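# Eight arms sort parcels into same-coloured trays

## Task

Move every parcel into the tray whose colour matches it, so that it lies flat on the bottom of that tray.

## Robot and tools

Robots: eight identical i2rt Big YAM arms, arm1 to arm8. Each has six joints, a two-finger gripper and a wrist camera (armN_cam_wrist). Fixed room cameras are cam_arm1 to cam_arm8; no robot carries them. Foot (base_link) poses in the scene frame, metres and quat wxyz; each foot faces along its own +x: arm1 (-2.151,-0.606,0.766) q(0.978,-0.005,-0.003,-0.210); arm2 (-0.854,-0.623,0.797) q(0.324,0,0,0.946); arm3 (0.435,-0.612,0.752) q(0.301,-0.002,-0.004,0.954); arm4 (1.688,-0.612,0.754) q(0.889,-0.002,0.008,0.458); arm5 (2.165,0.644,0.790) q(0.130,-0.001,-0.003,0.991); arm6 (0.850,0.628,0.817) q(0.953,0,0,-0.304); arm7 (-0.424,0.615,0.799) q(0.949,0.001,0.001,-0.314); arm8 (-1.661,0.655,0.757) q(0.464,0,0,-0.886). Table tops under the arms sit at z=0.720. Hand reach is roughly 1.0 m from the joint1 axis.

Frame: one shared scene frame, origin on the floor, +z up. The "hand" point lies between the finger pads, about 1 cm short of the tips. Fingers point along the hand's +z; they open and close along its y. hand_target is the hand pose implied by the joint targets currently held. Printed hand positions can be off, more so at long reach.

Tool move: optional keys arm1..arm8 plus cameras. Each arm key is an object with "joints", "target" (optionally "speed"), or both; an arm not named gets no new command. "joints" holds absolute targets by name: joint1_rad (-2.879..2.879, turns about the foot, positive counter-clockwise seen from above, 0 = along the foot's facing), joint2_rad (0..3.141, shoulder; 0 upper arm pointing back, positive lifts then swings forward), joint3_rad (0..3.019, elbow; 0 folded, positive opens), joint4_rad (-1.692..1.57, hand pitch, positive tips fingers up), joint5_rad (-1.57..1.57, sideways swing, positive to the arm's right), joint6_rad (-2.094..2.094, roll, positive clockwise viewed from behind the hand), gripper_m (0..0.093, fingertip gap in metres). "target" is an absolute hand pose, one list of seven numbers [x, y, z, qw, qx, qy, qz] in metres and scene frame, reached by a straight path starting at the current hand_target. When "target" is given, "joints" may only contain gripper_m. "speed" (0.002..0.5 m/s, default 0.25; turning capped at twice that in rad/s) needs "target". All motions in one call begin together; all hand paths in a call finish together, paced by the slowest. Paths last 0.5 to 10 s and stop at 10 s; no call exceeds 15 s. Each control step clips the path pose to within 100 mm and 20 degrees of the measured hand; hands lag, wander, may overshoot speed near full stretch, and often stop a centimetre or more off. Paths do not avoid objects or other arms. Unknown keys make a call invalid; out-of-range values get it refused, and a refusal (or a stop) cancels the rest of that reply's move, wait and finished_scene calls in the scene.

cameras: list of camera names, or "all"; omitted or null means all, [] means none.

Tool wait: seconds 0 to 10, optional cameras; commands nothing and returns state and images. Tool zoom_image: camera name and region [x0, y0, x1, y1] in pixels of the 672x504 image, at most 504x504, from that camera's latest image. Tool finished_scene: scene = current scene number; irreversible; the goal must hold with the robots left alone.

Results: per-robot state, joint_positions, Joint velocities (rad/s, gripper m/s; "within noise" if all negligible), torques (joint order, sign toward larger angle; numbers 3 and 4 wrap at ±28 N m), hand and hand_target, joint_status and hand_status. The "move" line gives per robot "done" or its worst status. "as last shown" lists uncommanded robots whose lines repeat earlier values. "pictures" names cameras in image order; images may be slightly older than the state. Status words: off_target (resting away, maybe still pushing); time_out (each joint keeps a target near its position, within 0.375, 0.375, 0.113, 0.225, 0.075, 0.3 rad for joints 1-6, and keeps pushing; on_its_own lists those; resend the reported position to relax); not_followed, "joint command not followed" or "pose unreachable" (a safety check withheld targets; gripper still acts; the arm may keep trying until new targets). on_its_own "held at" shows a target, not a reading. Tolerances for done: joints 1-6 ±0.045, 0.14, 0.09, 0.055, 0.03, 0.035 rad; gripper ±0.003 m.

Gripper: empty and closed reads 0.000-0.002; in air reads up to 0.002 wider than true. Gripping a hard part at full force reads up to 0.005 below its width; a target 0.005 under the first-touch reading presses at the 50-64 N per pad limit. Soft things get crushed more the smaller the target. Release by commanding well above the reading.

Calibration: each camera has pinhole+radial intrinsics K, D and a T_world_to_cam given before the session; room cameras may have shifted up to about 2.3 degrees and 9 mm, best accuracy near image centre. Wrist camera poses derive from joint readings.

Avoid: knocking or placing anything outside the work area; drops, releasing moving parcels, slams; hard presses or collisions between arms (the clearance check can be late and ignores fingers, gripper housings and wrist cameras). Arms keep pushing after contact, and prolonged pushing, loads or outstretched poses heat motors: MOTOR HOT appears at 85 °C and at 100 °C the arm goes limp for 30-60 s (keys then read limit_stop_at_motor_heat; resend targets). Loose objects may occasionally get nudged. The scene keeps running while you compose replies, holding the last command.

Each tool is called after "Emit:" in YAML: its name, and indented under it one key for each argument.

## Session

Emit:
move:
  cameras: ["cam_arm1","cam_arm2","cam_arm3","cam_arm4","cam_arm5","cam_arm6","cam_arm7","cam_arm8"]

Scene clock: 0.00 s.
Joint torques (N m): no reading
Heat: arm1: hottest joint3_rad 31 °C; arm2: hottest joint2_rad 30 °C; arm3: hottest joint1_rad 30 °C; arm4: hottest joint3_rad 34 °C; arm5: hottest joint3_rad 32 °C; arm6: hottest joint2_rad 31 °C; arm7: hottest joint3_rad 35 °C; arm8: hottest joint1_rad 29 °C.
Joint velocities: within noise
arm1.joint_positions: joint1_rad=+0.458 joint2_rad=+0.456 joint3_rad=+1.438 joint4_rad=-1.139 joint5_rad=+0.063 joint6_rad=-0.074 gripper_m=+0.09396
arm1.joint_status: not commanded
arm1.hand: x=-1.9866 y=-0.6052 z=+1.4040 quat_wxyz=(-0.650, +0.024, -0.759, +0.041) (m; scene frame)
arm1.hand_target: x=-1.9921 y=-0.6053 z=+1.4119 quat_wxyz=(-0.658, +0.023, -0.752, +0.041) (m; scene frame)
arm1.hand_status: not commanded
arm2.joint_positions: joint1_rad=-0.133 joint2_rad=+0.490 joint3_rad=+1.431 joint4_rad=-1.371 joint5_rad=+0.122 joint6_rad=+0.254 gripper_m=+0.09396
arm2.joint_status: not commanded
arm2.hand: x=-0.9557 y=-0.4897 z=+1.3731 quat_wxyz=(-0.193, +0.711, -0.448, -0.506) (m; scene frame)
arm2.hand_target: x=-0.9532 y=-0.4923 z=+1.3817 quat_wxyz=(-0.195, +0.705, -0.446, -0.516) (m; scene frame)
arm2.hand_status: not commanded
arm3.joint_positions: joint1_rad=+0.288 joint2_rad=+0.566 joint3_rad=+1.355 joint4_rad=-1.309 joint5_rad=+0.227 joint6_rad=-0.408 gripper_m=+0.09396
arm3.joint_status: not commanded
arm3.hand: x=+0.2384 y=-0.5089 z=+1.2929 quat_wxyz=(-0.272, +0.862, -0.018, -0.428) (m; scene frame)
arm3.hand_target: x=+0.2407 y=-0.5098 z=+1.3061 quat_wxyz=(-0.276, +0.854, -0.020, -0.440) (m; scene frame)
arm3.hand_status: not commanded
arm4.joint_positions: joint1_rad=-0.202 joint2_rad=+0.526 joint3_rad=+1.372 joint4_rad=-1.530 joint5_rad=+0.176 joint6_rad=+0.279 gripper_m=+0.09396
arm4.joint_status: not commanded
arm4.hand: x=+1.8391 y=-0.5129 z=+1.2624 quat_wxyz=(-0.405, +0.175, -0.887, -0.138) (m; scene frame)
arm4.hand_target: x=+1.8372 y=-0.5146 z=+1.2716 quat_wxyz=(-0.414, +0.173, -0.882, -0.143) (m; scene frame)
arm4.hand_status: not commanded
arm5.joint_positions: joint1_rad=+0.150 joint2_rad=+0.484 joint3_rad=+1.403 joint4_rad=-1.356 joint5_rad=-0.018 joint6_rad=+0.258 gripper_m=+0.09396
arm5.joint_status: not commanded
arm5.hand: x=+1.9905 y=+0.6571 z=+1.3561 quat_wxyz=(+0.044, +0.831, -0.149, -0.534) (m; scene frame)
arm5.hand_target: x=+1.9935 y=+0.6567 z=+1.3668 quat_wxyz=(+0.045, +0.825, -0.147, -0.545) (m; scene frame)
arm5.hand_status: not commanded
arm6.joint_positions: joint1_rad=+0.005 joint2_rad=+0.600 joint3_rad=+1.377 joint4_rad=-1.425 joint5_rad=+0.198 joint6_rad=-0.419 gripper_m=+0.09396
arm6.joint_status: not commanded
arm6.hand: x=+1.0055 y=+0.4776 z=+1.3387 quat_wxyz=(-0.341, -0.130, -0.883, +0.295) (m; scene frame)
arm6.hand_target: x=+1.0039 y=+0.4787 z=+1.3519 quat_wxyz=(-0.354, -0.130, -0.876, +0.302) (m; scene frame)
arm6.hand_status: not commanded
arm7.joint_positions: joint1_rad=-0.316 joint2_rad=+0.535 joint3_rad=+1.368 joint4_rad=-1.177 joint5_rad=-0.073 joint6_rad=-0.126 gripper_m=+0.09396
arm7.joint_status: not commanded
arm7.hand: x=-0.2873 y=+0.4416 z=+1.3804 quat_wxyz=(-0.508, -0.311, -0.757, +0.270) (m; scene frame)
arm7.hand_target: x=-0.2897 y=+0.4449 z=+1.3917 quat_wxyz=(-0.517, -0.307, -0.750, +0.275) (m; scene frame)
arm7.hand_status: not commanded
arm8.joint_positions: joint1_rad=+0.154 joint2_rad=+0.581 joint3_rad=+1.368 joint4_rad=-1.211 joint5_rad=-0.224 joint6_rad=+0.370 gripper_m=+0.09396
arm8.joint_status: not commanded
arm8.hand: x=-1.7287 y=+0.4302 z=+1.3236 quat_wxyz=(-0.435, -0.755, -0.361, +0.333) (m; scene frame)
arm8.hand_target: x=-1.7273 y=+0.4330 z=+1.3347 quat_wxyz=(-0.441, -0.748, -0.360, +0.341) (m; scene frame)
arm8.hand_status: not commanded
pictures: cam_arm1, cam_arm2, cam_arm3, cam_arm4, cam_arm5, cam_arm6, cam_arm7, cam_arm8

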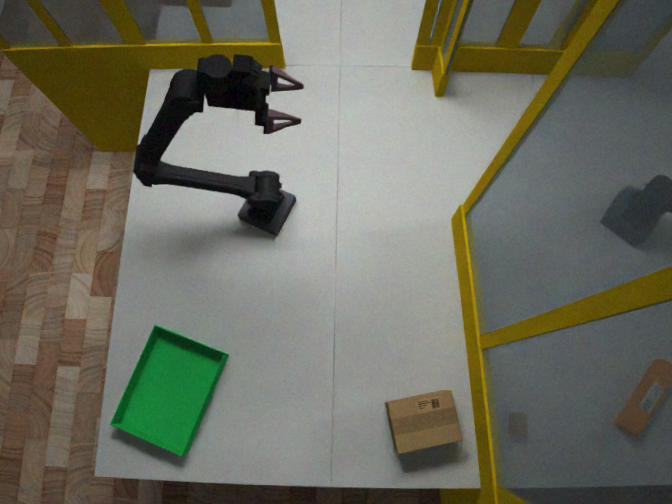

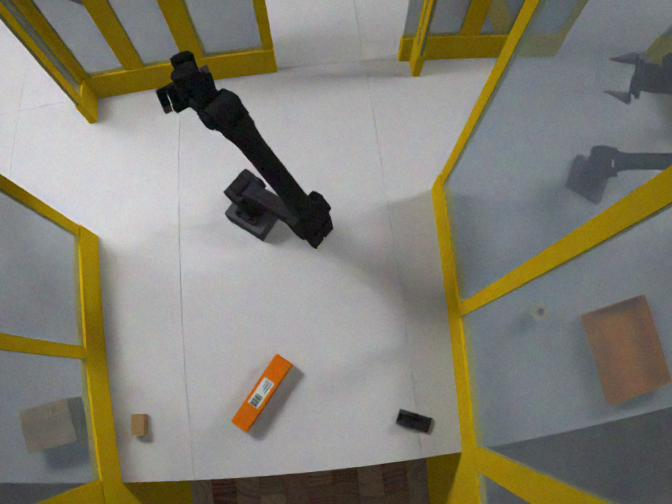

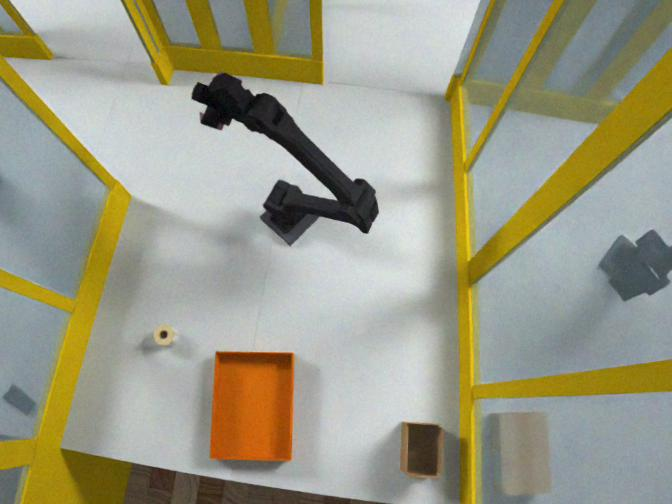

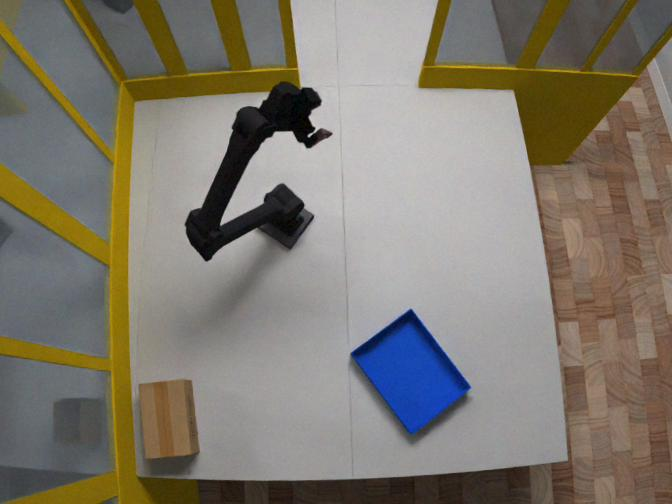

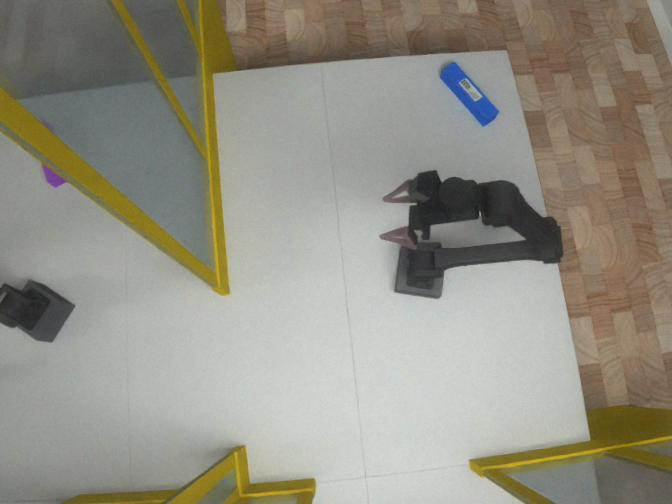

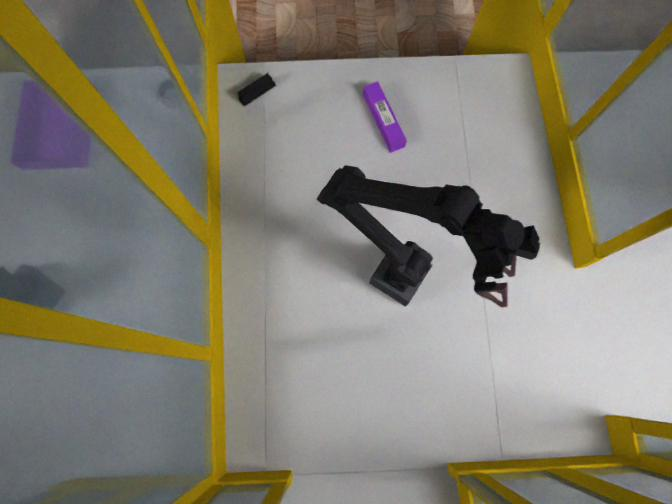

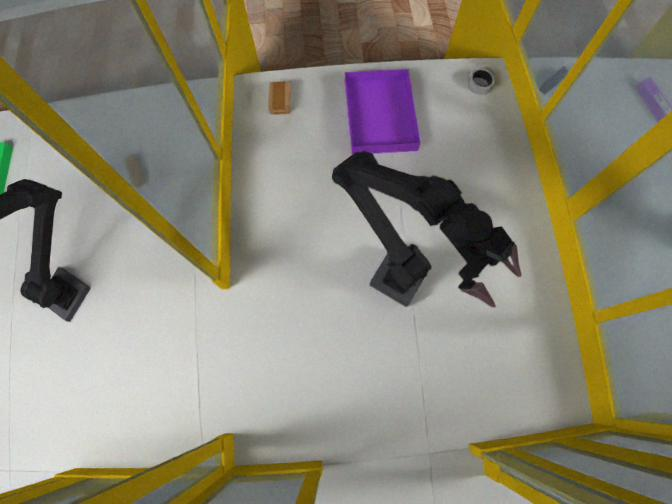

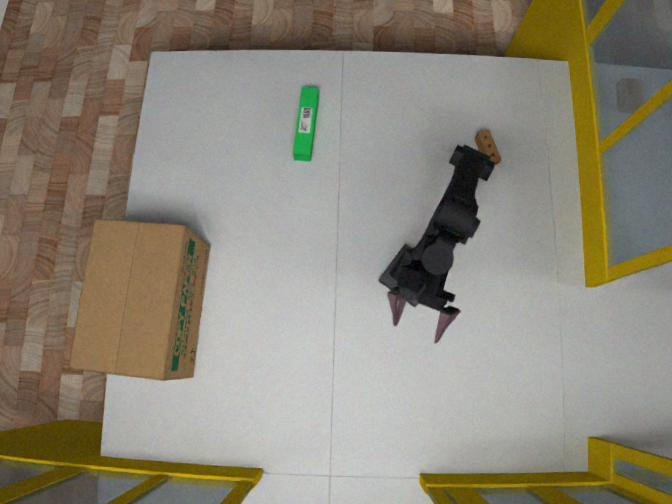

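Emit:
move:
  arm5: {"joints":{"joint1_rad":-1.69,"joint2_rad":1.3,"joint3_rad":1.5,"joint4_rad":-1.66,"joint5_rad":0,"joint6_rad":0.15}}
  arm6: {"joints":{"joint1_rad":2.206,"joint2_rad":1.3,"joint3_rad":1.5,"joint4_rad":-1.66,"joint5_rad":0,"joint6_rad":0}}
  arm2: {"joints":{"joint1_rad":2.197,"joint2_rad":1.3,"joint3_rad":1.5,"joint4_rad":-1.66,"joint5_rad":0,"joint6_rad":0}}
  arm8: {"joints":{"joint1_rad":-1.923,"joint2_rad":1.3,"joint3_rad":1.5,"joint4_rad":-1.66,"joint5_rad":0,"joint6_rad":0}}
  cameras: []

Emit:
move:
  arm5: {"target":[2.424,1.285,0.905,0,-0.858,0.5135,0]}
  arm6: {"target":[0.837,1.281,0.905,0,-0.7886,0.615,0]}
  arm2: {"target":[-0.878,-1.23,0.905,0,0.903,0.4297,0]}
  arm8: {"target":[-2.018,1.164,0.905,0,-0.6845,0.729,0]}
  cameras: ["arm5_cam_wrist","arm6_cam_wrist","arm2_cam_wrist","arm8_cam_wrist"]

Scene clock: 73.07 s.
Joint torques (N m): arm1=[1.26 5.77 7.61 2.09 0.1 0] | arm2=[-0.21 -12.04 9.51 0.36 0.05 -0.17] | arm3=[-0.62 1.26 10.17 1.59 -0.04 0] | arm4=[-0.03 3.43 9.96 1.77 0.01 0.03] | arm5=[-0.44 -8.12 8.06 0.06 -0.2 -0.17] | arm6=[-1.26 -8.06 10.44 -0.02 0.1 -0.01] | arm7=[-0.32 1.61 10.41 1.58 -0.1 0.11] | arm8=[2.37 -10.4 11.71 -0.4 -0.13 -0.1]
Heat: arm1: hottest joint3_rad 32 °C; arm2: hottest joint3_rad 36 °C; arm3: hottest joint3_rad 32 °C; arm4: hottest joint3_rad 40 °C; arm5: hottest joint3_rad 35 °C; arm6: hottest joint3_rad 34 °C; arm7: hottest joint3_rad 43 °C; arm8: hottest joint3_rad 36 °C.
move: arm2 done; arm5 done; arm6 done; arm8 done
Joint velocities: within noise
arm1, arm3, arm4, arm7: as last shown
arm2.joint_positions: joint1_rad=+2.202 joint2_rad=+1.309 joint3_rad=+1.486 joint4_rad=-1.650 joint5_rad=-0.001 joint6_rad=+0.011 gripper_m=+0.09399
arm2.joint_status: all done
arm2.hand: x=-0.8658 y=-1.0124 z=+1.1337 quat_wxyz=(+0.034, +0.721, +0.692, -0.034) (m; scene frame)
arm2.hand_target: x=-0.8679 y=-1.0106 z=+1.1419 quat_wxyz=(+0.038, +0.718, +0.694, -0.040) (m; scene frame)
arm2.hand_status: not commanded
arm5.joint_positions: joint1_rad=-1.695 joint2_rad=+1.314 joint3_rad=+1.481 joint4_rad=-1.649 joint5_rad=+0.002 joint6_rad=+0.159 gripper_m=+0.09398
arm5.joint_status: all done
arm5.hand: x=+2.3107 y=+1.0030 z=+1.1259 quat_wxyz=(-0.039, +0.490, -0.870, -0.029) (m; scene frame)
arm5.hand_target: x=+2.3077 y=+1.0017 z=+1.1380 quat_wxyz=(-0.046, +0.496, -0.866, -0.036) (m; scene frame)
arm5.hand_status: not commanded
arm6.joint_positions: joint1_rad=+2.215 joint2_rad=+1.315 joint3_rad=+1.475 joint4_rad=-1.651 joint5_rad=-0.002 joint6_rad=-0.009 gripper_m=+0.09398
arm6.joint_status: all done
arm6.hand: x=+0.8406 y=+1.0166 z=+1.1472 quat_wxyz=(-0.028, +0.719, -0.694, -0.029) (m; scene frame)
arm6.hand_target: x=+0.8441 y=+1.0157 z=+1.1623 quat_wxyz=(-0.039, +0.712, -0.700, -0.040) (m; scene frame)
arm6.hand_status: not commanded
arm8.joint_positions: joint1_rad=-1.928 joint2_rad=+1.314 joint3_rad=+1.481 joint4_rad=-1.650 joint5_rad=+0.001 joint6_rad=+0.008 gripper_m=+0.09398
arm8.joint_status: all done
arm8.hand: x=-1.8830 y=+0.9757 z=+1.0898 quat_wxyz=(+0.020, -0.884, +0.466, +0.038) (m; scene frame)
arm8.hand_target: x=-1.8833 y=+0.9728 z=+1.1022 quat_wxyz=(+0.025, -0.886, +0.461, +0.049) (m; scene frame)
arm8.hand_status: not commanded
pictures: none
No camera images: "cameras" was empty.

Scene clock: 76.13 s.
Joint torques (N m): arm1=[1.14 5.66 7.56 2.07 0.11 -0.01] | arm2=[-0.38 -21.25 11.38 0.51 -0.05 0.1] | arm3=[-0.5 1.14 10.15 1.61 -0.04 0] | arm4=[-0.03 3.43 9.96 1.76 0.01 0.03] | arm5=[-1.38 -19.25 10.14 -0.1 -0.12 -0.18] | arm6=[-0.91 -15.56 12.31 -0.14 0.08 -0.18] | arm7=[-0.32 1.49 10.45 1.55 -0.09 0.13] | arm8=[2.37 -18.43 14.37 -0.42 -0.11 0.05]
Heat: arm1: hottest joint3_rad 32 °C; arm2: hottest joint3_rad 36 °C; arm3: hottest joint3_rad 32 °C; arm4: hottest joint3_rad 40 °C; arm5: hottest joint3_rad 35 °C; arm6: hottest joint3_rad 35 °C; arm7: hottest joint3_rad 43 °C; arm8: hottest joint3_rad 36 °C.
move: arm2 off_target; arm5 off_target; arm6 off_target; arm8 off_target
Joint velocities: within noise
arm1, arm3, arm4, arm7: as last shown
arm2.joint_positions: joint1_rad=+2.200 joint2_rad=+1.973 joint3_rad=+1.689 joint4_rad=-1.319 joint5_rad=+0.002 joint6_rad=+0.630 gripper_m=+0.09399
arm2.joint_status: not commanded
arm2.hand: x=-0.8734 y=-1.2141 z=+0.8962 quat_wxyz=(-0.015, +0.898, +0.439, +0.007) (m; scene frame)
arm2.hand_target: x=-0.8779 y=-1.2293 z=+0.9052 quat_wxyz=(+0.000, +0.903, +0.430, +0.000) (m; scene frame)
arm2.hand_status: off_target (0.019 m and 2.3 deg from the pose sent, 0.316 m and 37.2 deg at the start)
arm5.joint_positions: joint1_rad=-1.695 joint2_rad=+2.245 joint3_rad=+2.125 joint4_rad=-1.493 joint5_rad=-0.002 joint6_rad=-0.866 gripper_m=+0.09398
arm5.joint_status: not commanded
arm5.hand: x=+2.4201 y=+1.2735 z=+0.8876 quat_wxyz=(+0.018, +0.855, -0.519, +0.002) (m; scene frame)
arm5.hand_target: x=+2.4236 y=+1.2842 z=+0.9050 quat_wxyz=(+0.000, +0.858, -0.514, +0.000) (m; scene frame)
arm5.hand_status: off_target (0.021 m and 2.2 deg from the pose sent, 0.376 m and 59.6 deg at the start)
arm6.joint_positions: joint1_rad=+2.215 joint2_rad=+2.114 joint3_rad=+1.853 joint4_rad=-1.344 joint5_rad=-0.001 joint6_rad=-0.216 gripper_m=+0.09398
arm6.joint_status: not commanded
arm6.hand: x=+0.8342 y=+1.2644 z=+0.8926 quat_wxyz=(+0.013, +0.787, -0.617, +0.010) (m; scene frame)
arm6.hand_target: x=+0.8371 y=+1.2801 z=+0.9052 quat_wxyz=(+0.000, +0.789, -0.615, +0.000) (m; scene frame)
arm6.hand_status: off_target (0.021 m and 2.0 deg from the pose sent, 0.359 m and 12.9 deg at the start)
arm8.joint_positions: joint1_rad=-1.927 joint2_rad=+1.987 joint3_rad=+1.815 joint4_rad=-1.427 joint5_rad=+0.003 joint6_rad=+0.668 gripper_m=+0.09398
arm8.joint_status: not commanded
arm8.hand: x=-2.0071 y=+1.1533 z=+0.8953 quat_wxyz=(-0.001, -0.686, +0.727, -0.014) (m; scene frame)
arm8.hand_target: x=-2.0177 y=+1.1634 z=+0.9050 quat_wxyz=(+0.000, -0.685, +0.729, +0.000) (m; scene frame)
arm8.hand_status: off_target (0.018 m and 1.7 deg from the pose sent, 0.296 m and 38.3 deg at the start)
pictures: arm2_cam_wrist, arm5_cam_wrist, arm6_cam_wrist, arm8_cam_wrist
camera_calibration:
arm2_cam_wrist: T_world_to_cam=[[-0.785892, 0.617441, 0.0337733, 0.0317827], [0.508493, 0.614211, 0.603473, 0.653407], [0.351865, 0.491438, -0.796668, 1.73857], [0, 0, 0, 1]] pos_world=[-0.919018, -1.27536, 0.98968]
arm5_cam_wrist: T_world_to_cam=[[0.891859, 0.451782, -0.0219251, -2.71321], [0.376557, -0.714755, 0.589347, -0.516548], [0.250586, -0.533871, -0.807582, 0.91439], [0, 0, 0, 1]] pos_world=[2.38517, 1.34474, 0.983384]
arm6_cam_wrist: T_world_to_cam=[[0.96926, 0.246031, -0.00179472, -1.11949], [0.197524, -0.773773, 0.601881, 0.282254], [0.146692, -0.583734, -0.798584, 1.45284], [0, 0, 0, 1]] pos_world=[0.816201, 1.3419, 0.988323]
arm8_cam_wrist: T_world_to_cam=[[0.997891, -0.064245, 0.00927999, 2.06969], [-0.0566322, -0.791799, 0.60815, 0.259298], [-0.0317227, -0.607393, -0.793768, 1.468], [0, 0, 0, 1]] pos_world=[-2.00408, 1.22993, 0.988353]

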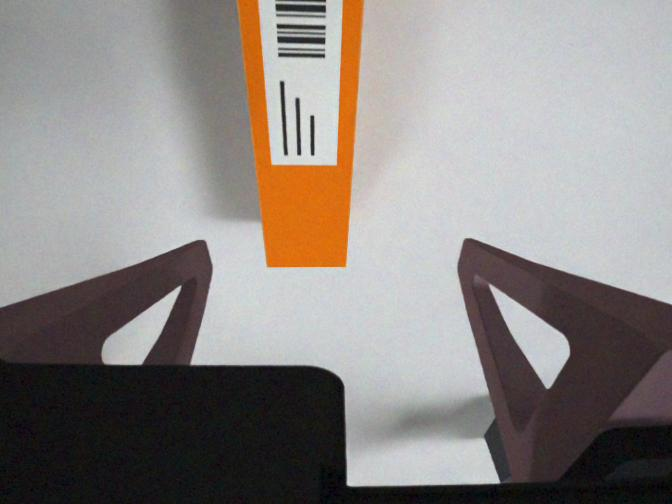

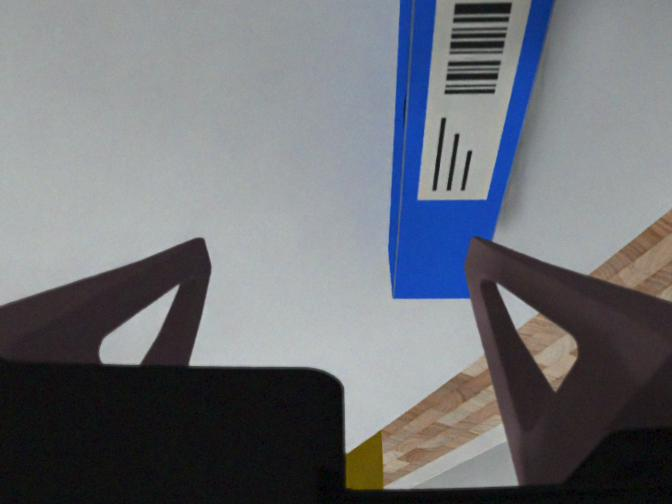

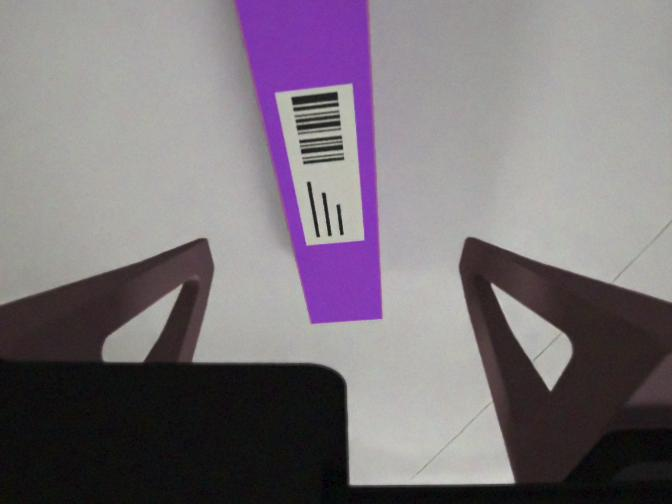

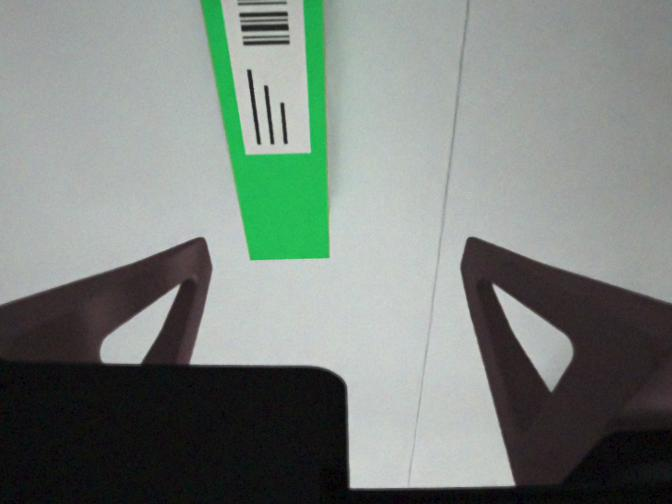

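Emit:
move:
  arm5: {"target":[2.466,1.331,0.805,0,-0.858,0.5135,0]}
  arm6: {"target":[0.832,1.257,0.805,0,-0.8207,0.5714,0]}
  arm2: {"target":[-0.886,-1.257,0.805,0,0.903,0.4297,0]}
  arm8: {"target":[-2.041,1.206,0.805,0,-0.6845,0.729,0]}
  cameras: ["arm5_cam_wrist","arm6_cam_wrist","arm2_cam_wrist","arm8_cam_wrist"]

Scene clock: 111.83 s.
Joint torques (N m): arm1=[1.14 5.66 7.58 2.02 0.11 0.01] | arm2=[-0.38 -23.88 10.29 0.8 -0.04 -0.03] | arm3=[-0.5 1.14 10.18 1.61 -0.05 0.01] | arm4=[-0.03 3.43 9.96 1.76 0.01 0.03] | arm5=[-1.2 -22.12 9.98 -0.18 -0.29 -0.16] | arm6=[-0.21 -15.79 7.87 0.55 0.06 -0.18] | arm7=[-0.26 1.61 10.43 1.62 -0.08 0.13] | arm8=[1.14 -21.77 13.75 0.02 -0.12 -0.05]
Heat: arm1: hottest joint3_rad 33 °C; arm2: hottest joint3_rad 41 °C; arm3: hottest joint3_rad 33 °C; arm4: hottest joint3_rad 41 °C; arm5: hottest joint3_rad 41 °C; arm6: hottest joint3_rad 36 °C; arm7: hottest joint3_rad 44 °C; arm8: hottest joint3_rad 38 °C.
move: arm2 off_target; arm5 off_target; arm6 done; arm8 off_target
Joint velocities: within noise
arm1, arm3, arm4, arm7: as last shown
arm2.joint_positions: joint1_rad=+2.188 joint2_rad=+2.146 joint3_rad=+1.689 joint4_rad=-1.159 joint5_rad=+0.002 joint6_rad=+0.630 gripper_m=+0.09399
arm2.joint_status: not commanded
arm2.hand: x=-0.8815 y=-1.2389 z=+0.7938 quat_wxyz=(-0.021, +0.901, +0.434, +0.010) (m; scene frame)
arm2.hand_target: x=-0.8861 y=-1.2563 z=+0.8055 quat_wxyz=(+0.000, +0.903, +0.430, +0.000) (m; scene frame)
arm2.hand_status: off_target (0.022 m and 2.7 deg from the pose sent, 0.102 m and 2.3 deg at the start)
arm5.joint_positions: joint1_rad=-1.717 joint2_rad=+2.535 joint3_rad=+2.379 joint4_rad=-1.466 joint5_rad=+0.001 joint6_rad=-0.895 gripper_m=+0.09398
arm5.joint_status: not commanded
arm5.hand: x=+2.4567 y=+1.3202 z=+0.7811 quat_wxyz=(+0.022, +0.857, -0.515, +0.004) (m; scene frame)
arm5.hand_target: x=+2.4655 y=+1.3301 z=+0.8051 quat_wxyz=(-0.001, +0.858, -0.513, +0.000) (m; scene frame)
arm5.hand_status: off_target (0.028 m and 2.5 deg from the pose sent, 0.111 m and 2.1 deg at the start)
arm6.joint_positions: joint1_rad=+2.215 joint2_rad=+2.156 joint3_rad=+1.681 joint4_rad=-1.111 joint5_rad=-0.001 joint6_rad=-0.315 gripper_m=+0.09398
arm6.joint_status: not commanded
arm6.hand: x=+0.8345 y=+1.2515 z=+0.8051 quat_wxyz=(+0.006, +0.817, -0.577, +0.004) (m; scene frame)
arm6.hand_target: x=+0.8320 y=+1.2570 z=+0.8052 quat_wxyz=(+0.000, +0.821, -0.571, +0.000) (m; scene frame)
arm6.hand_status: done (0.006 m and 1.2 deg from the pose sent, 0.088 m and 6.8 deg at the start)
arm8.joint_positions: joint1_rad=-1.927 joint2_rad=+2.199 joint3_rad=+1.882 joint4_rad=-1.306 joint5_rad=+0.003 joint6_rad=+0.668 gripper_m=+0.09398
arm8.joint_status: not commanded
arm8.hand: x=-2.0317 y=+1.1884 z=+0.7894 quat_wxyz=(-0.003, -0.686, +0.727, -0.026) (m; scene frame)
arm8.hand_target: x=-2.0404 y=+1.2051 z=+0.8055 quat_wxyz=(+0.000, -0.685, +0.729, +0.000) (m; scene frame)
arm8.hand_status: off_target (0.025 m and 3.1 deg from the pose sent, 0.110 m and 1.7 deg at the start)
pictures: arm2_cam_wrist, arm5_cam_wrist, arm6_cam_wrist, arm8_cam_wrist
camera_calibration:
arm2_cam_wrist: T_world_to_cam=[[-0.778315, 0.626488, 0.0417027, 0.0557537], [0.51562, 0.599853, 0.611811, 0.716457], [0.358276, 0.497684, -0.789904, 1.67995], [0, 0, 0, 1]] pos_world=[-0.927913, -1.30078, 0.886339]
arm5_cam_wrist: T_world_to_cam=[[0.88813, 0.458786, -0.027218, -2.76525], [0.383289, -0.706701, 0.594696, -0.465531], [0.253603, -0.5386, -0.80349, 0.839747], [0, 0, 0, 1]] pos_world=[2.42137, 1.39196, 0.876313]
arm6_cam_wrist: T_world_to_cam=[[0.940013, 0.341136, 0.000886009, -1.21354], [0.275737, -0.761328, 0.586812, 0.256078], [0.200858, -0.551367, -0.809723, 1.29868], [0, 0, 0, 1]] pos_world=[0.80928, 1.32499, 0.902375]
arm8_cam_wrist: T_world_to_cam=[[0.997631, -0.0642747, 0.0245132, 2.08491], [-0.0655267, -0.779455, 0.623022, 0.30564], [-0.0209376, -0.623153, -0.78182, 1.43568], [0, 0, 0, 1]] pos_world=[-2.02989, 1.26689, 0.880915]

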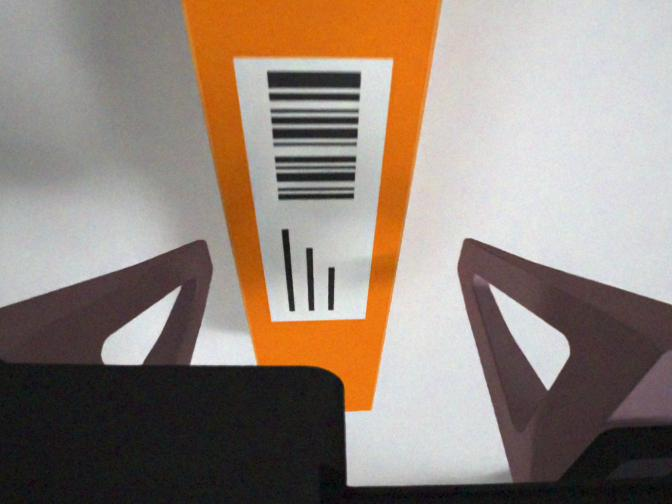

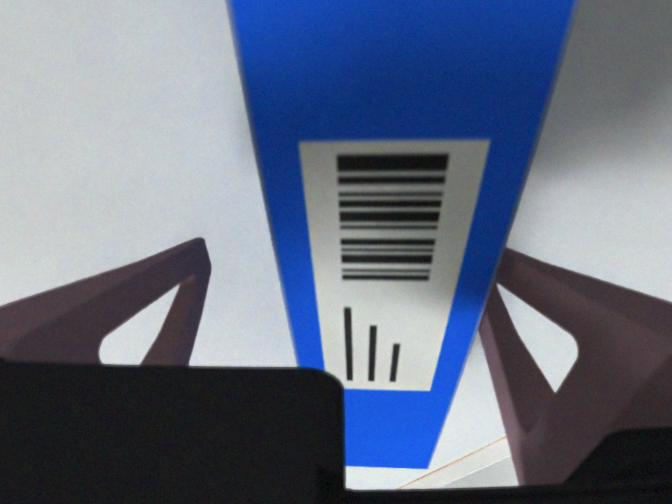

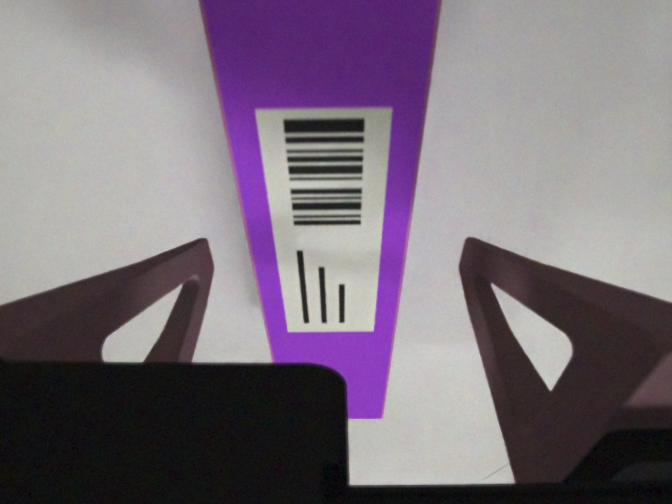

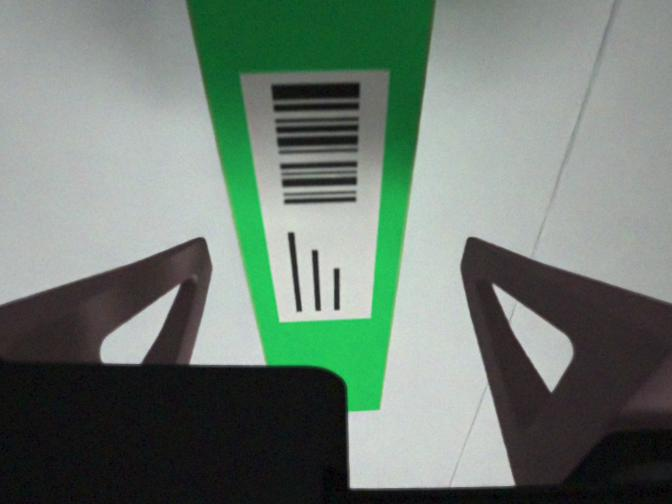

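Emit:
move:
  arm5: {"target":[2.484,1.34,0.84,0,-0.858,0.5135,0]}
  arm6: {"target":[0.828,1.261,0.756,0,-0.8207,0.5714,0],"speed":0.15}
  arm2: {"target":[-0.884,-1.262,0.756,0,0.903,0.4297,0],"speed":0.15}
  arm8: {"target":[-2.048,1.212,0.742,0,-0.6845,0.729,0],"speed":0.15}
  cameras: []

Emit:
move:
  arm5: {"target":[2.486,1.342,0.755,0,-0.858,0.5135,0],"speed":0.15}
  arm6: {"joints":{"gripper_m":0.045}}
  arm2: {"joints":{"gripper_m":0.045}}
  arm8: {"joints":{"gripper_m":0.045}}
  cameras: ["arm5_cam_wrist"]

Scene clock: 125.70 s.
Joint torques (N m): arm1=[1.67 5.48 7.56 1.99 0.11 0] | arm2=[-0.03 -23.47 9.2 0.85 -0.04 0] | arm3=[-0.5 1.14 10.14 1.59 -0.05 0] | arm4=[-0.03 3.43 9.96 1.77 0.01 0.03] | arm5=[-0.79 -22.3 10.37 -0.21 -0.28 -0.16] | arm6=[0.15 -15.97 7.56 0.55 0.05 -0.12] | arm7=[-0.44 1.67 10.41 1.58 -0.09 0.11] | arm8=[1.96 -21.42 12.01 0.13 -0.12 0.01]
Heat: arm1: hottest joint3_rad 33 °C; arm2: hottest joint3_rad 42 °C; arm3: hottest joint3_rad 33 °C; arm4: hottest joint3_rad 41 °C; arm5: hottest joint3_rad 40 °C; arm6: hottest joint3_rad 36 °C; arm7: hottest joint3_rad 45 °C; arm8: hottest joint3_rad 38 °C.
move: arm2 off_target; arm5 off_target; arm6 done; arm8 off_target
Joint velocities: within noise
arm1, arm3, arm4, arm7: as last shown
arm2.joint_positions: joint1_rad=+2.188 joint2_rad=+2.210 joint3_rad=+1.689 joint4_rad=-1.074 joint5_rad=+0.002 joint6_rad=+0.630 gripper_m=+0.09399
arm2.joint_status: not commanded
arm2.hand: x=-0.8820 y=-1.2499 z=+0.7550 quat_wxyz=(-0.012, +0.901, +0.434, +0.005) (m; scene frame)
arm2.hand_target: x=-0.8841 y=-1.2617 z=+0.7562 quat_wxyz=(+0.000, +0.903, +0.430, +0.000) (m; scene frame)
arm2.hand_status: off_target (0.012 m and 1.5 deg from the pose sent, 0.044 m and 2.7 deg at the start)
arm5.joint_positions: joint1_rad=-1.736 joint2_rad=+2.633 joint3_rad=+2.679 joint4_rad=-1.658 joint5_rad=+0.001 joint6_rad=-0.912 gripper_m=+0.09398
arm5.joint_status: not commanded
arm5.hand: x=+2.4779 y=+1.3331 z=+0.8235 quat_wxyz=(+0.017, +0.856, -0.516, +0.003) (m; scene frame)
arm5.hand_target: x=+2.4838 y=+1.3392 z=+0.8402 quat_wxyz=(-0.001, +0.858, -0.514, +0.000) (m; scene frame)
arm5.hand_status: off_target (0.019 m and 2.0 deg from the pose sent, 0.068 m and 2.5 deg at the start)
arm6.joint_positions: joint1_rad=+2.215 joint2_rad=+2.228 joint3_rad=+1.670 joint4_rad=-1.025 joint5_rad=-0.001 joint6_rad=-0.315 gripper_m=+0.09398
arm6.joint_status: not commanded
arm6.hand: x=+0.8339 y=+1.2558 z=+0.7575 quat_wxyz=(+0.006, +0.817, -0.577, +0.004) (m; scene frame)
arm6.hand_target: x=+0.8280 y=+1.2609 z=+0.7560 quat_wxyz=(+0.000, +0.821, -0.571, +0.000) (m; scene frame)
arm6.hand_status: done (0.008 m and 1.0 deg from the pose sent, 0.050 m and 1.2 deg at the start)
arm8.joint_positions: joint1_rad=-1.927 joint2_rad=+2.277 joint3_rad=+1.882 joint4_rad=-1.206 joint5_rad=+0.003 joint6_rad=+0.668 gripper_m=+0.09398
arm8.joint_status: not commanded
arm8.hand: x=-2.0402 y=+1.2006 z=+0.7384 quat_wxyz=(-0.001, -0.686, +0.728, -0.016) (m; scene frame)
arm8.hand_target: x=-2.0479 y=+1.2117 z=+0.7424 quat_wxyz=(+0.000, -0.685, +0.729, +0.000) (m; scene frame)
arm8.hand_status: off_target (0.014 m and 1.8 deg from the pose sent, 0.055 m and 3.1 deg at the start)
pictures: none
No camera images: "cameras" was empty.

Scene clock: 127.23 s.
Joint torques (N m): arm1=[1.26 5.66 7.57 2.09 0.09 0.01] | arm2=[-0.09 -23.47 9.2 0.85 0 0] | arm3=[-0.56 1.32 10.17 1.61 -0.04 0] | arm4=[-0.03 3.43 9.95 1.76 0.01 0.03] | arm5=[-1.26 -23.53 7.34 0.87 -0.3 -0.13] | arm6=[0.15 -15.85 7.58 0.55 0.05 -0.12] | arm7=[-0.44 1.61 10.45 1.58 -0.1 0.11] | arm8=[1.55 -21.36 11.96 0.18 -0.11 0.02]
Heat: arm1: hottest joint3_rad 33 °C; arm2: hottest joint3_rad 42 °C; arm3: hottest joint3_rad 33 °C; arm4: hottest joint3_rad 41 °C; arm5: hottest joint3_rad 40 °C; arm6: hottest joint3_rad 36 °C; arm7: hottest joint3_rad 45 °C; arm8: hottest joint3_rad 38 °C.
move: arm2 off_target; arm5 done; arm6 off_target; arm8 off_target
Joint velocities: within noise
arm1, arm3, arm4, arm7: as last shown
arm2.joint_positions: joint1_rad=+2.188 joint2_rad=+2.210 joint3_rad=+1.689 joint4_rad=-1.074 joint5_rad=+0.001 joint6_rad=+0.630 gripper_m=+0.05857
arm2.joint_status: gripper_m off_target (ended at +0.05861, target +0.04500)
arm2.hand: x=-0.8819 y=-1.2500 z=+0.7550 quat_wxyz=(-0.011, +0.901, +0.434, +0.005) (m; scene frame)
arm2.hand_target: x=-0.8841 y=-1.2617 z=+0.7562 quat_wxyz=(+0.000, +0.903, +0.430, +0.000) (m; scene frame)
arm2.hand_status: not commanded
arm5.joint_positions: joint1_rad=-1.736 joint2_rad=+2.663 joint3_rad=+2.558 joint4_rad=-1.490 joint5_rad=+0.001 joint6_rad=-0.914 gripper_m=+0.09398
arm5.joint_status: not commanded
arm5.hand: x=+2.4807 y=+1.3389 z=+0.7545 quat_wxyz=(+0.009, +0.857, -0.515, +0.002) (m; scene frame)
arm5.hand_target: x=+2.4861 y=+1.3418 z=+0.7551 quat_wxyz=(+0.000, +0.858, -0.514, +0.000) (m; scene frame)
arm5.hand_status: done (0.006 m and 1.0 deg from the pose sent, 0.069 m and 2.0 deg at the start)
arm6.joint_positions: joint1_rad=+2.215 joint2_rad=+2.228 joint3_rad=+1.670 joint4_rad=-1.025 joint5_rad=-0.001 joint6_rad=-0.315 gripper_m=+0.05927
arm6.joint_status: gripper_m off_target (ended at +0.05930, target +0.04500)
arm6.hand: x=+0.8339 y=+1.2558 z=+0.7575 quat_wxyz=(+0.006, +0.817, -0.577, +0.004) (m; scene frame)
arm6.hand_target: x=+0.8280 y=+1.2608 z=+0.7560 quat_wxyz=(+0.000, +0.821, -0.571, +0.000) (m; scene frame)
arm6.hand_status: not commanded
arm8.joint_positions: joint1_rad=-1.927 joint2_rad=+2.277 joint3_rad=+1.882 joint4_rad=-1.205 joint5_rad=+0.002 joint6_rad=+0.668 gripper_m=+0.06014
arm8.joint_status: gripper_m off_target (ended at +0.06016, target +0.04500)
arm8.hand: x=-2.0404 y=+1.2007 z=+0.7384 quat_wxyz=(-0.001, -0.686, +0.728, -0.015) (m; scene frame)
arm8.hand_target: x=-2.0478 y=+1.2116 z=+0.7424 quat_wxyz=(+0.000, -0.685, +0.729, +0.000) (m; scene frame)
arm8.hand_status: not commanded
pictures: arm5_cam_wrist
camera_calibration:
arm5_cam_wrist: T_world_to_cam=[[0.888469, 0.458884, -0.00688156, -2.81214], [0.377069, -0.721352, 0.580922, -0.400222], [0.261612, -0.518726, -0.81393, 0.783788], [0, 0, 0, 1]] pos_world=[2.44437, 1.40832, 0.851095]

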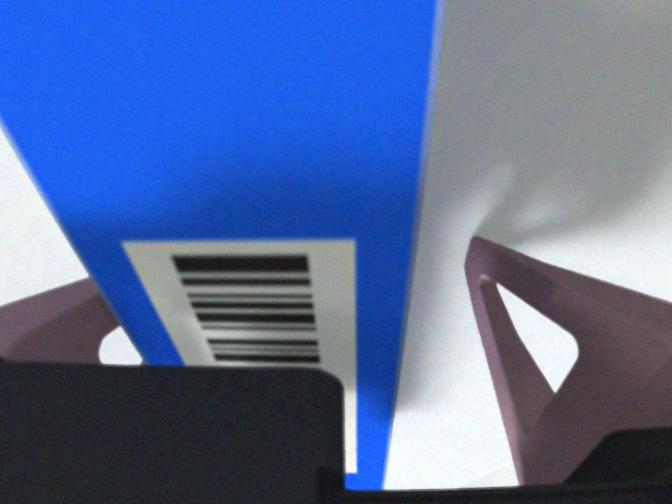

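Emit:
move:
  arm5: {"joints":{"gripper_m":0.045}}
  arm6: {"target":[0.829,1.23,0.95,0,-0.8207,0.5714,0]}
  arm2: {"target":[-0.884,-1.23,0.95,0,0.903,0.4297,0]}
  arm8: {"target":[-2.03,1.18,0.95,0,-0.6845,0.729,0]}
  cameras: []

Emit:
move:
  arm5: {"target":[2.46,1.30,0.95,0,-0.858,0.5135,0]}
  arm6: {"joints":{"joint2_rad":1.3,"joint3_rad":1.5,"joint4_rad":-1.66,"joint6_rad":0}}
  arm2: {"joints":{"joint2_rad":1.3,"joint3_rad":1.5,"joint4_rad":-1.66,"joint6_rad":0}}
  arm8: {"joints":{"joint2_rad":1.3,"joint3_rad":1.5,"joint4_rad":-1.66,"joint6_rad":0}}
  cameras: []

Emit:
move:
  arm5: {"joints":{"joint2_rad":1.3,"joint3_rad":1.5,"joint4_rad":-1.66,"joint6_rad":0}}
  arm6: {"joints":{"joint1_rad":-1.187}}
  arm2: {"joints":{"joint1_rad":-2.126}}
  arm8: {"joints":{"joint1_rad":0.398}}
  cameras: ["cam_arm5","arm5_cam_wrist"]

Scene clock: 166.83 s.
Joint torques (N m): arm1=[1.26 6.01 7.65 1.99 0.1 0.01] | arm2=[-0.21 -22.24 11.6 0.1 0 -0.02] | arm3=[-0.56 1.38 10.18 1.61 -0.05 0] | arm4=[-0.03 3.43 9.96 1.77 0.01 0.03] | arm5=[-1.14 -21.89 7.28 0.65 -0.29 -0.13] | arm6=[0.09 -16.85 12.11 -0.28 0.04 -0.11] | arm7=[-0.26 1.67 10.44 1.61 -0.09 0.12] | arm8=[2.2 -20.07 14.65 -0.62 -0.12 0.04]
Heat: arm1: hottest joint3_rad 33 °C; arm2: hottest joint3_rad 41 °C; arm3: hottest joint3_rad 33 °C; arm4: hottest joint3_rad 42 °C; arm5: hottest joint3_rad 38 °C; arm6: hottest joint3_rad 36 °C; arm7: hottest joint3_rad 46 °C; arm8: hottest joint2_rad 39 °C.
move: arm2 off_target; arm5 off_target; arm6 off_target; arm8 off_target
Joint velocities: within noise
arm1, arm3, arm4, arm7: as last shown
arm2.joint_positions: joint1_rad=+2.188 joint2_rad=+1.960 joint3_rad=+1.770 joint4_rad=-1.413 joint5_rad=+0.001 joint6_rad=+0.630 gripper_m=+0.05857
arm2.joint_status: not commanded
arm2.hand: x=-0.8804 y=-1.2181 z=+0.9341 quat_wxyz=(-0.015, +0.901, +0.434, +0.007) (m; scene frame)
arm2.hand_target: x=-0.8841 y=-1.2293 z=+0.9499 quat_wxyz=(+0.000, +0.903, +0.430, +0.000) (m; scene frame)
arm2.hand_status: off_target (0.020 m and 2.0 deg from the pose sent, 0.196 m and 1.5 deg at the start)
arm5.joint_positions: joint1_rad=-1.736 joint2_rad=+2.663 joint3_rad=+2.558 joint4_rad=-1.490 joint5_rad=+0.000 joint6_rad=-0.914 gripper_m=+0.05847
arm5.joint_status: gripper_m off_target (ended at +0.05850, target +0.04500)
arm5.hand: x=+2.4806 y=+1.3390 z=+0.7545 quat_wxyz=(+0.009, +0.857, -0.515, +0.002) (m; scene frame)
arm5.hand_target: x=+2.4861 y=+1.3418 z=+0.7551 quat_wxyz=(+0.000, +0.858, -0.514, +0.000) (m; scene frame)
arm5.hand_status: not commanded
arm6.joint_positions: joint1_rad=+2.216 joint2_rad=+1.980 joint3_rad=+1.697 joint4_rad=-1.356 joint5_rad=-0.001 joint6_rad=-0.315 gripper_m=+0.05928
arm6.joint_status: not commanded
arm6.hand: x=+0.8349 y=+1.2127 z=+0.9159 quat_wxyz=(+0.028, +0.817, -0.576, +0.020) (m; scene frame)
arm6.hand_target: x=+0.8290 y=+1.2283 z=+0.9501 quat_wxyz=(+0.000, +0.821, -0.571, +0.000) (m; scene frame)
arm6.hand_status: off_target (0.039 m and 4.0 deg from the pose sent, 0.194 m and 1.0 deg at the start)
arm8.joint_positions: joint1_rad=-1.927 joint2_rad=+2.052 joint3_rad=+2.014 joint4_rad=-1.571 joint5_rad=+0.002 joint6_rad=+0.669 gripper_m=+0.06014
arm8.joint_status: not commanded
arm8.hand: x=-2.0205 y=+1.1723 z=+0.9314 quat_wxyz=(-0.002, -0.686, +0.728, -0.020) (m; scene frame)
arm8.hand_target: x=-2.0295 y=+1.1791 z=+0.9500 quat_wxyz=(+0.000, -0.685, +0.729, +0.000) (m; scene frame)
arm8.hand_status: off_target (0.022 m and 2.3 deg from the pose sent, 0.213 m and 1.8 deg at the start)
pictures: none
No camera images: "cameras" was empty.

Scene clock: 168.60 s.
Joint torques (N m): arm1=[1.61 5.89 7.56 1.96 0.11 0.02] | arm2=[-0.26 -10.93 8.65 0.54 -0.06 -0.24] | arm3=[-0.62 1.26 10.17 1.61 -0.04 0] | arm4=[-0.03 3.43 9.95 1.77 0.01 0.03] | arm5=[-1.03 -21.36 7.65 -0.16 -0.22 -0.04] | arm6=[0.15 -6.07 8.92 0.16 0.07 0] | arm7=[-0.26 1.73 10.45 1.58 -0.09 0.12] | arm8=[2.2 -8.23 9.8 -0.18 -0.17 -0.09]
Heat: arm1: hottest joint3_rad 33 °C; arm2: hottest joint3_rad 41 °C; arm3: hottest joint3_rad 33 °C; arm4: hottest joint3_rad 42 °C; arm5: hottest joint3_rad 38 °C; arm6: hottest joint3_rad 36 °C; arm7: hottest joint3_rad 46 °C; arm8: hottest joint2_rad 39 °C.
move: arm2 done; arm5 done; arm6 done; arm8 done
Joint velocities: within noise
arm1, arm3, arm4, arm7: as last shown
arm2.joint_positions: joint1_rad=+2.188 joint2_rad=+1.299 joint3_rad=+1.497 joint4_rad=-1.655 joint5_rad=+0.001 joint6_rad=+0.014 gripper_m=+0.05860
arm2.joint_status: all done
arm2.hand: x=-0.8714 y=-1.0110 z=+1.1417 quat_wxyz=(+0.039, +0.726, +0.686, -0.041) (m; scene frame)
arm2.hand_target: x=-0.8734 y=-1.0103 z=+1.1421 quat_wxyz=(+0.038, +0.723, +0.689, -0.040) (m; scene frame)
arm2.hand_status: not commanded
arm5.joint_positions: joint1_rad=-1.736 joint2_rad=+2.361 joint3_rad=+2.472 joint4_rad=-1.674 joint5_rad=+0.000 joint6_rad=-0.914 gripper_m=+0.05847
arm5.joint_status: not commanded
arm5.hand: x=+2.4621 y=+1.2989 z=+0.9405 quat_wxyz=(-0.007, +0.857, -0.515, +0.000) (m; scene frame)
arm5.hand_target: x=+2.4599 y=+1.2995 z=+0.9496 quat_wxyz=(-0.011, +0.858, -0.514, -0.001) (m; scene frame)
arm5.hand_status: done (0.010 m and 0.9 deg from the pose sent, 0.200 m and 1.0 deg at the start; a joint's target at an end of its range on 29 of 53 steps)
arm6.joint_positions: joint1_rad=+2.216 joint2_rad=+1.292 joint3_rad=+1.494 joint4_rad=-1.654 joint5_rad=-0.001 joint6_rad=-0.009 gripper_m=+0.05929
arm6.joint_status: all done
arm6.hand: x=+0.8403 y=+1.0143 z=+1.1631 quat_wxyz=(-0.041, +0.719, -0.693, -0.043) (m; scene frame)
arm6.hand_target: x=+0.8368 y=+1.0156 z=+1.1623 quat_wxyz=(-0.038, +0.719, -0.693, -0.040) (m; scene frame)
arm6.hand_status: not commanded
arm8.joint_positions: joint1_rad=-1.927 joint2_rad=+1.293 joint3_rad=+1.502 joint4_rad=-1.655 joint5_rad=+0.002 joint6_rad=+0.008 gripper_m=+0.06012
arm8.joint_status: all done
arm8.hand: x=-1.8820 y=+0.9739 z=+1.1058 quat_wxyz=(+0.029, -0.883, +0.466, +0.055) (m; scene frame)
arm8.hand_target: x=-1.8839 y=+0.9726 z=+1.1023 quat_wxyz=(+0.025, -0.886, +0.460, +0.049) (m; scene frame)
arm8.hand_status: not commanded
pictures: none
No camera images: "cameras" was empty.

Scene clock: 172.40 s.
Joint torques (N m): arm1=[1.49 5.71 7.58 1.98 0.1 0.03] | arm2=[0.67 -11.05 8.65 0.54 -0.08 -0.18] | arm3=[-0.5 1.2 10.18 1.63 -0.04 0] | arm4=[-0.03 3.43 9.96 1.77 0.01 0.03] | arm5=[-0.79 -7.53 7.3 0.66 -0.16 0.05] | arm6=[-0.03 -6.48 8.92 0.14 -0.02 -0.03] | arm7=[-0.32 1.67 10.44 1.65 -0.1 0.12] | arm8=[1.49 -8.53 9.74 -0.2 -0.02 -0.09]
Heat: arm1: hottest joint3_rad 33 °C; arm2: hottest joint3_rad 41 °C; arm3: hottest joint3_rad 33 °C; arm4: hottest joint3_rad 42 °C; arm5: hottest joint3_rad 38 °C; arm6: hottest joint3_rad 36 °C; arm7: hottest joint3_rad 46 °C; arm8: hottest joint2_rad 39 °C.
move: arm2 done; arm5 done; arm6 done; arm8 done
Joint velocities: within noise
arm1.joint_positions: joint1_rad=+0.458 joint2_rad=+0.456 joint3_rad=+1.438 joint4_rad=-1.139 joint5_rad=+0.063 joint6_rad=-0.074 gripper_m=+0.09396
arm1.joint_status: not commanded
arm1.hand: x=-1.9866 y=-0.6052 z=+1.4040 quat_wxyz=(-0.650, +0.024, -0.759, +0.041) (m; scene frame)
arm1.hand_target: x=-1.9921 y=-0.6053 z=+1.4119 quat_wxyz=(-0.658, +0.023, -0.752, +0.041) (m; scene frame)
arm1.hand_status: not commanded
arm2.joint_positions: joint1_rad=-2.131 joint2_rad=+1.299 joint3_rad=+1.497 joint4_rad=-1.655 joint5_rad=+0.002 joint6_rad=+0.012 gripper_m=+0.05859
arm2.joint_status: all done
arm2.hand: x=-0.4892 y=-0.4910 z=+1.1421 quat_wxyz=(-0.057, +0.168, -0.984, -0.010) (m; scene frame)
arm2.hand_target: x=-0.4906 y=-0.4890 z=+1.1426 quat_wxyz=(-0.054, +0.176, -0.983, -0.010) (m; scene frame)
arm2.hand_status: not commanded
arm3.joint_positions: joint1_rad=+0.288 joint2_rad=+0.566 joint3_rad=+1.355 joint4_rad=-1.309 joint5_rad=+0.227 joint6_rad=-0.408 gripper_m=+0.09396
arm3.joint_status: not commanded
arm3.hand: x=+0.2384 y=-0.5089 z=+1.2929 quat_wxyz=(-0.272, +0.862, -0.018, -0.428) (m; scene frame)
arm3.hand_target: x=+0.2407 y=-0.5098 z=+1.3061 quat_wxyz=(-0.276, +0.854, -0.020, -0.440) (m; scene frame)
arm3.hand_status: not commanded
arm4.joint_positions: joint1_rad=-0.202 joint2_rad=+0.526 joint3_rad=+1.372 joint4_rad=-1.530 joint5_rad=+0.176 joint6_rad=+0.279 gripper_m=+0.09396
arm4.joint_status: not commanded
arm4.hand: x=+1.8391 y=-0.5129 z=+1.2624 quat_wxyz=(-0.405, +0.175, -0.887, -0.138) (m; scene frame)
arm4.hand_target: x=+1.8372 y=-0.5146 z=+1.2716 quat_wxyz=(-0.414, +0.173, -0.882, -0.143) (m; scene frame)
arm4.hand_status: not commanded
arm5.joint_positions: joint1_rad=-1.736 joint2_rad=+1.305 joint3_rad=+1.492 joint4_rad=-1.667 joint5_rad=+0.000 joint6_rad=-0.010 gripper_m=+0.05851
arm5.joint_status: all done
arm5.hand: x=+2.3231 y=+0.9929 z=+1.1331 quat_wxyz=(-0.042, +0.545, -0.837, -0.026) (m; scene frame)
arm5.hand_target: x=+2.3227 y=+0.9951 z=+1.1383 quat_wxyz=(-0.050, +0.542, -0.838, -0.032) (m; scene frame)
arm5.hand_status: not commanded
arm6.joint_positions: joint1_rad=-1.195 joint2_rad=+1.297 joint3_rad=+1.494 joint4_rad=-1.654 joint5_rad=+0.002 joint6_rad=-0.007 gripper_m=+0.05934
arm6.joint_status: all done
arm6.hand: x=+0.7569 y=+0.2525 z=+1.1613 quat_wxyz=(-0.034, -0.784, -0.618, +0.046) (m; scene frame)
arm6.hand_target: x=+0.7601 y=+0.2515 z=+1.1624 quat_wxyz=(-0.034, -0.784, -0.619, +0.044) (m; scene frame)
arm6.hand_status: not commanded
arm7.joint_positions: joint1_rad=-0.316 joint2_rad=+0.535 joint3_rad=+1.368 joint4_rad=-1.177 joint5_rad=-0.073 joint6_rad=-0.126 gripper_m=+0.09396
arm7.joint_status: not commanded
arm7.hand: x=-0.2873 y=+0.4416 z=+1.3804 quat_wxyz=(-0.508, -0.311, -0.757, +0.270) (m; scene frame)
arm7.hand_target: x=-0.2897 y=+0.4449 z=+1.3917 quat_wxyz=(-0.517, -0.307, -0.750, +0.275) (m; scene frame)
arm7.hand_status: not commanded
arm8.joint_positions: joint1_rad=+0.402 joint2_rad=+1.297 joint3_rad=+1.502 joint4_rad=-1.655 joint5_rad=-0.002 joint6_rad=+0.005 gripper_m=+0.06007
arm8.joint_status: all done
arm8.hand: x=-1.7398 y=+0.2753 z=+1.1051 quat_wxyz=(-0.039, -0.776, -0.628, +0.047) (m; scene frame)
arm8.hand_target: x=-1.7416 y=+0.2766 z=+1.1030 quat_wxyz=(-0.035, -0.776, -0.629, +0.043) (m; scene frame)
arm8.hand_status: not commanded
pictures: arm5_cam_wrist, cam_arm5
camera_calibration:
arm5_cam_wrist: T_world_to_cam=[[0.90983, -0.414935, 0.00625839, -1.70765], [-0.365133, -0.793281, 0.48722, 1.09141], [-0.1972, -0.445573, -0.873257, 2.01411], [0, 0, 0, 1]] pos_world=[2.34937, 1.05467, 1.23777]

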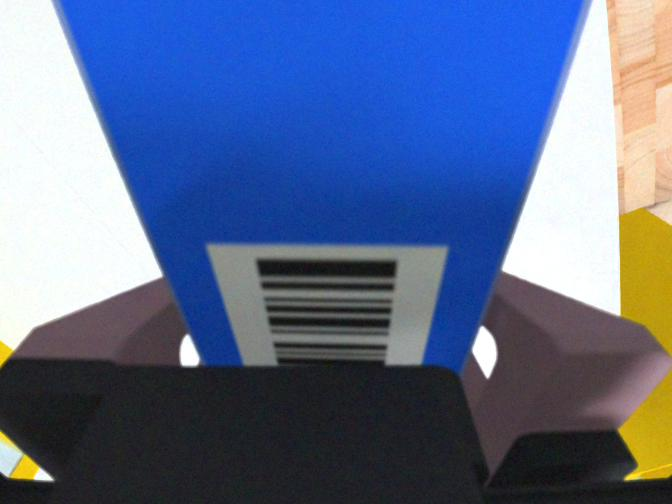

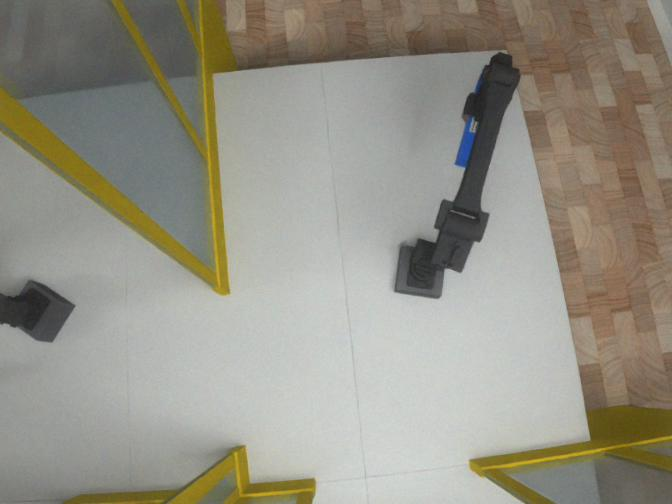

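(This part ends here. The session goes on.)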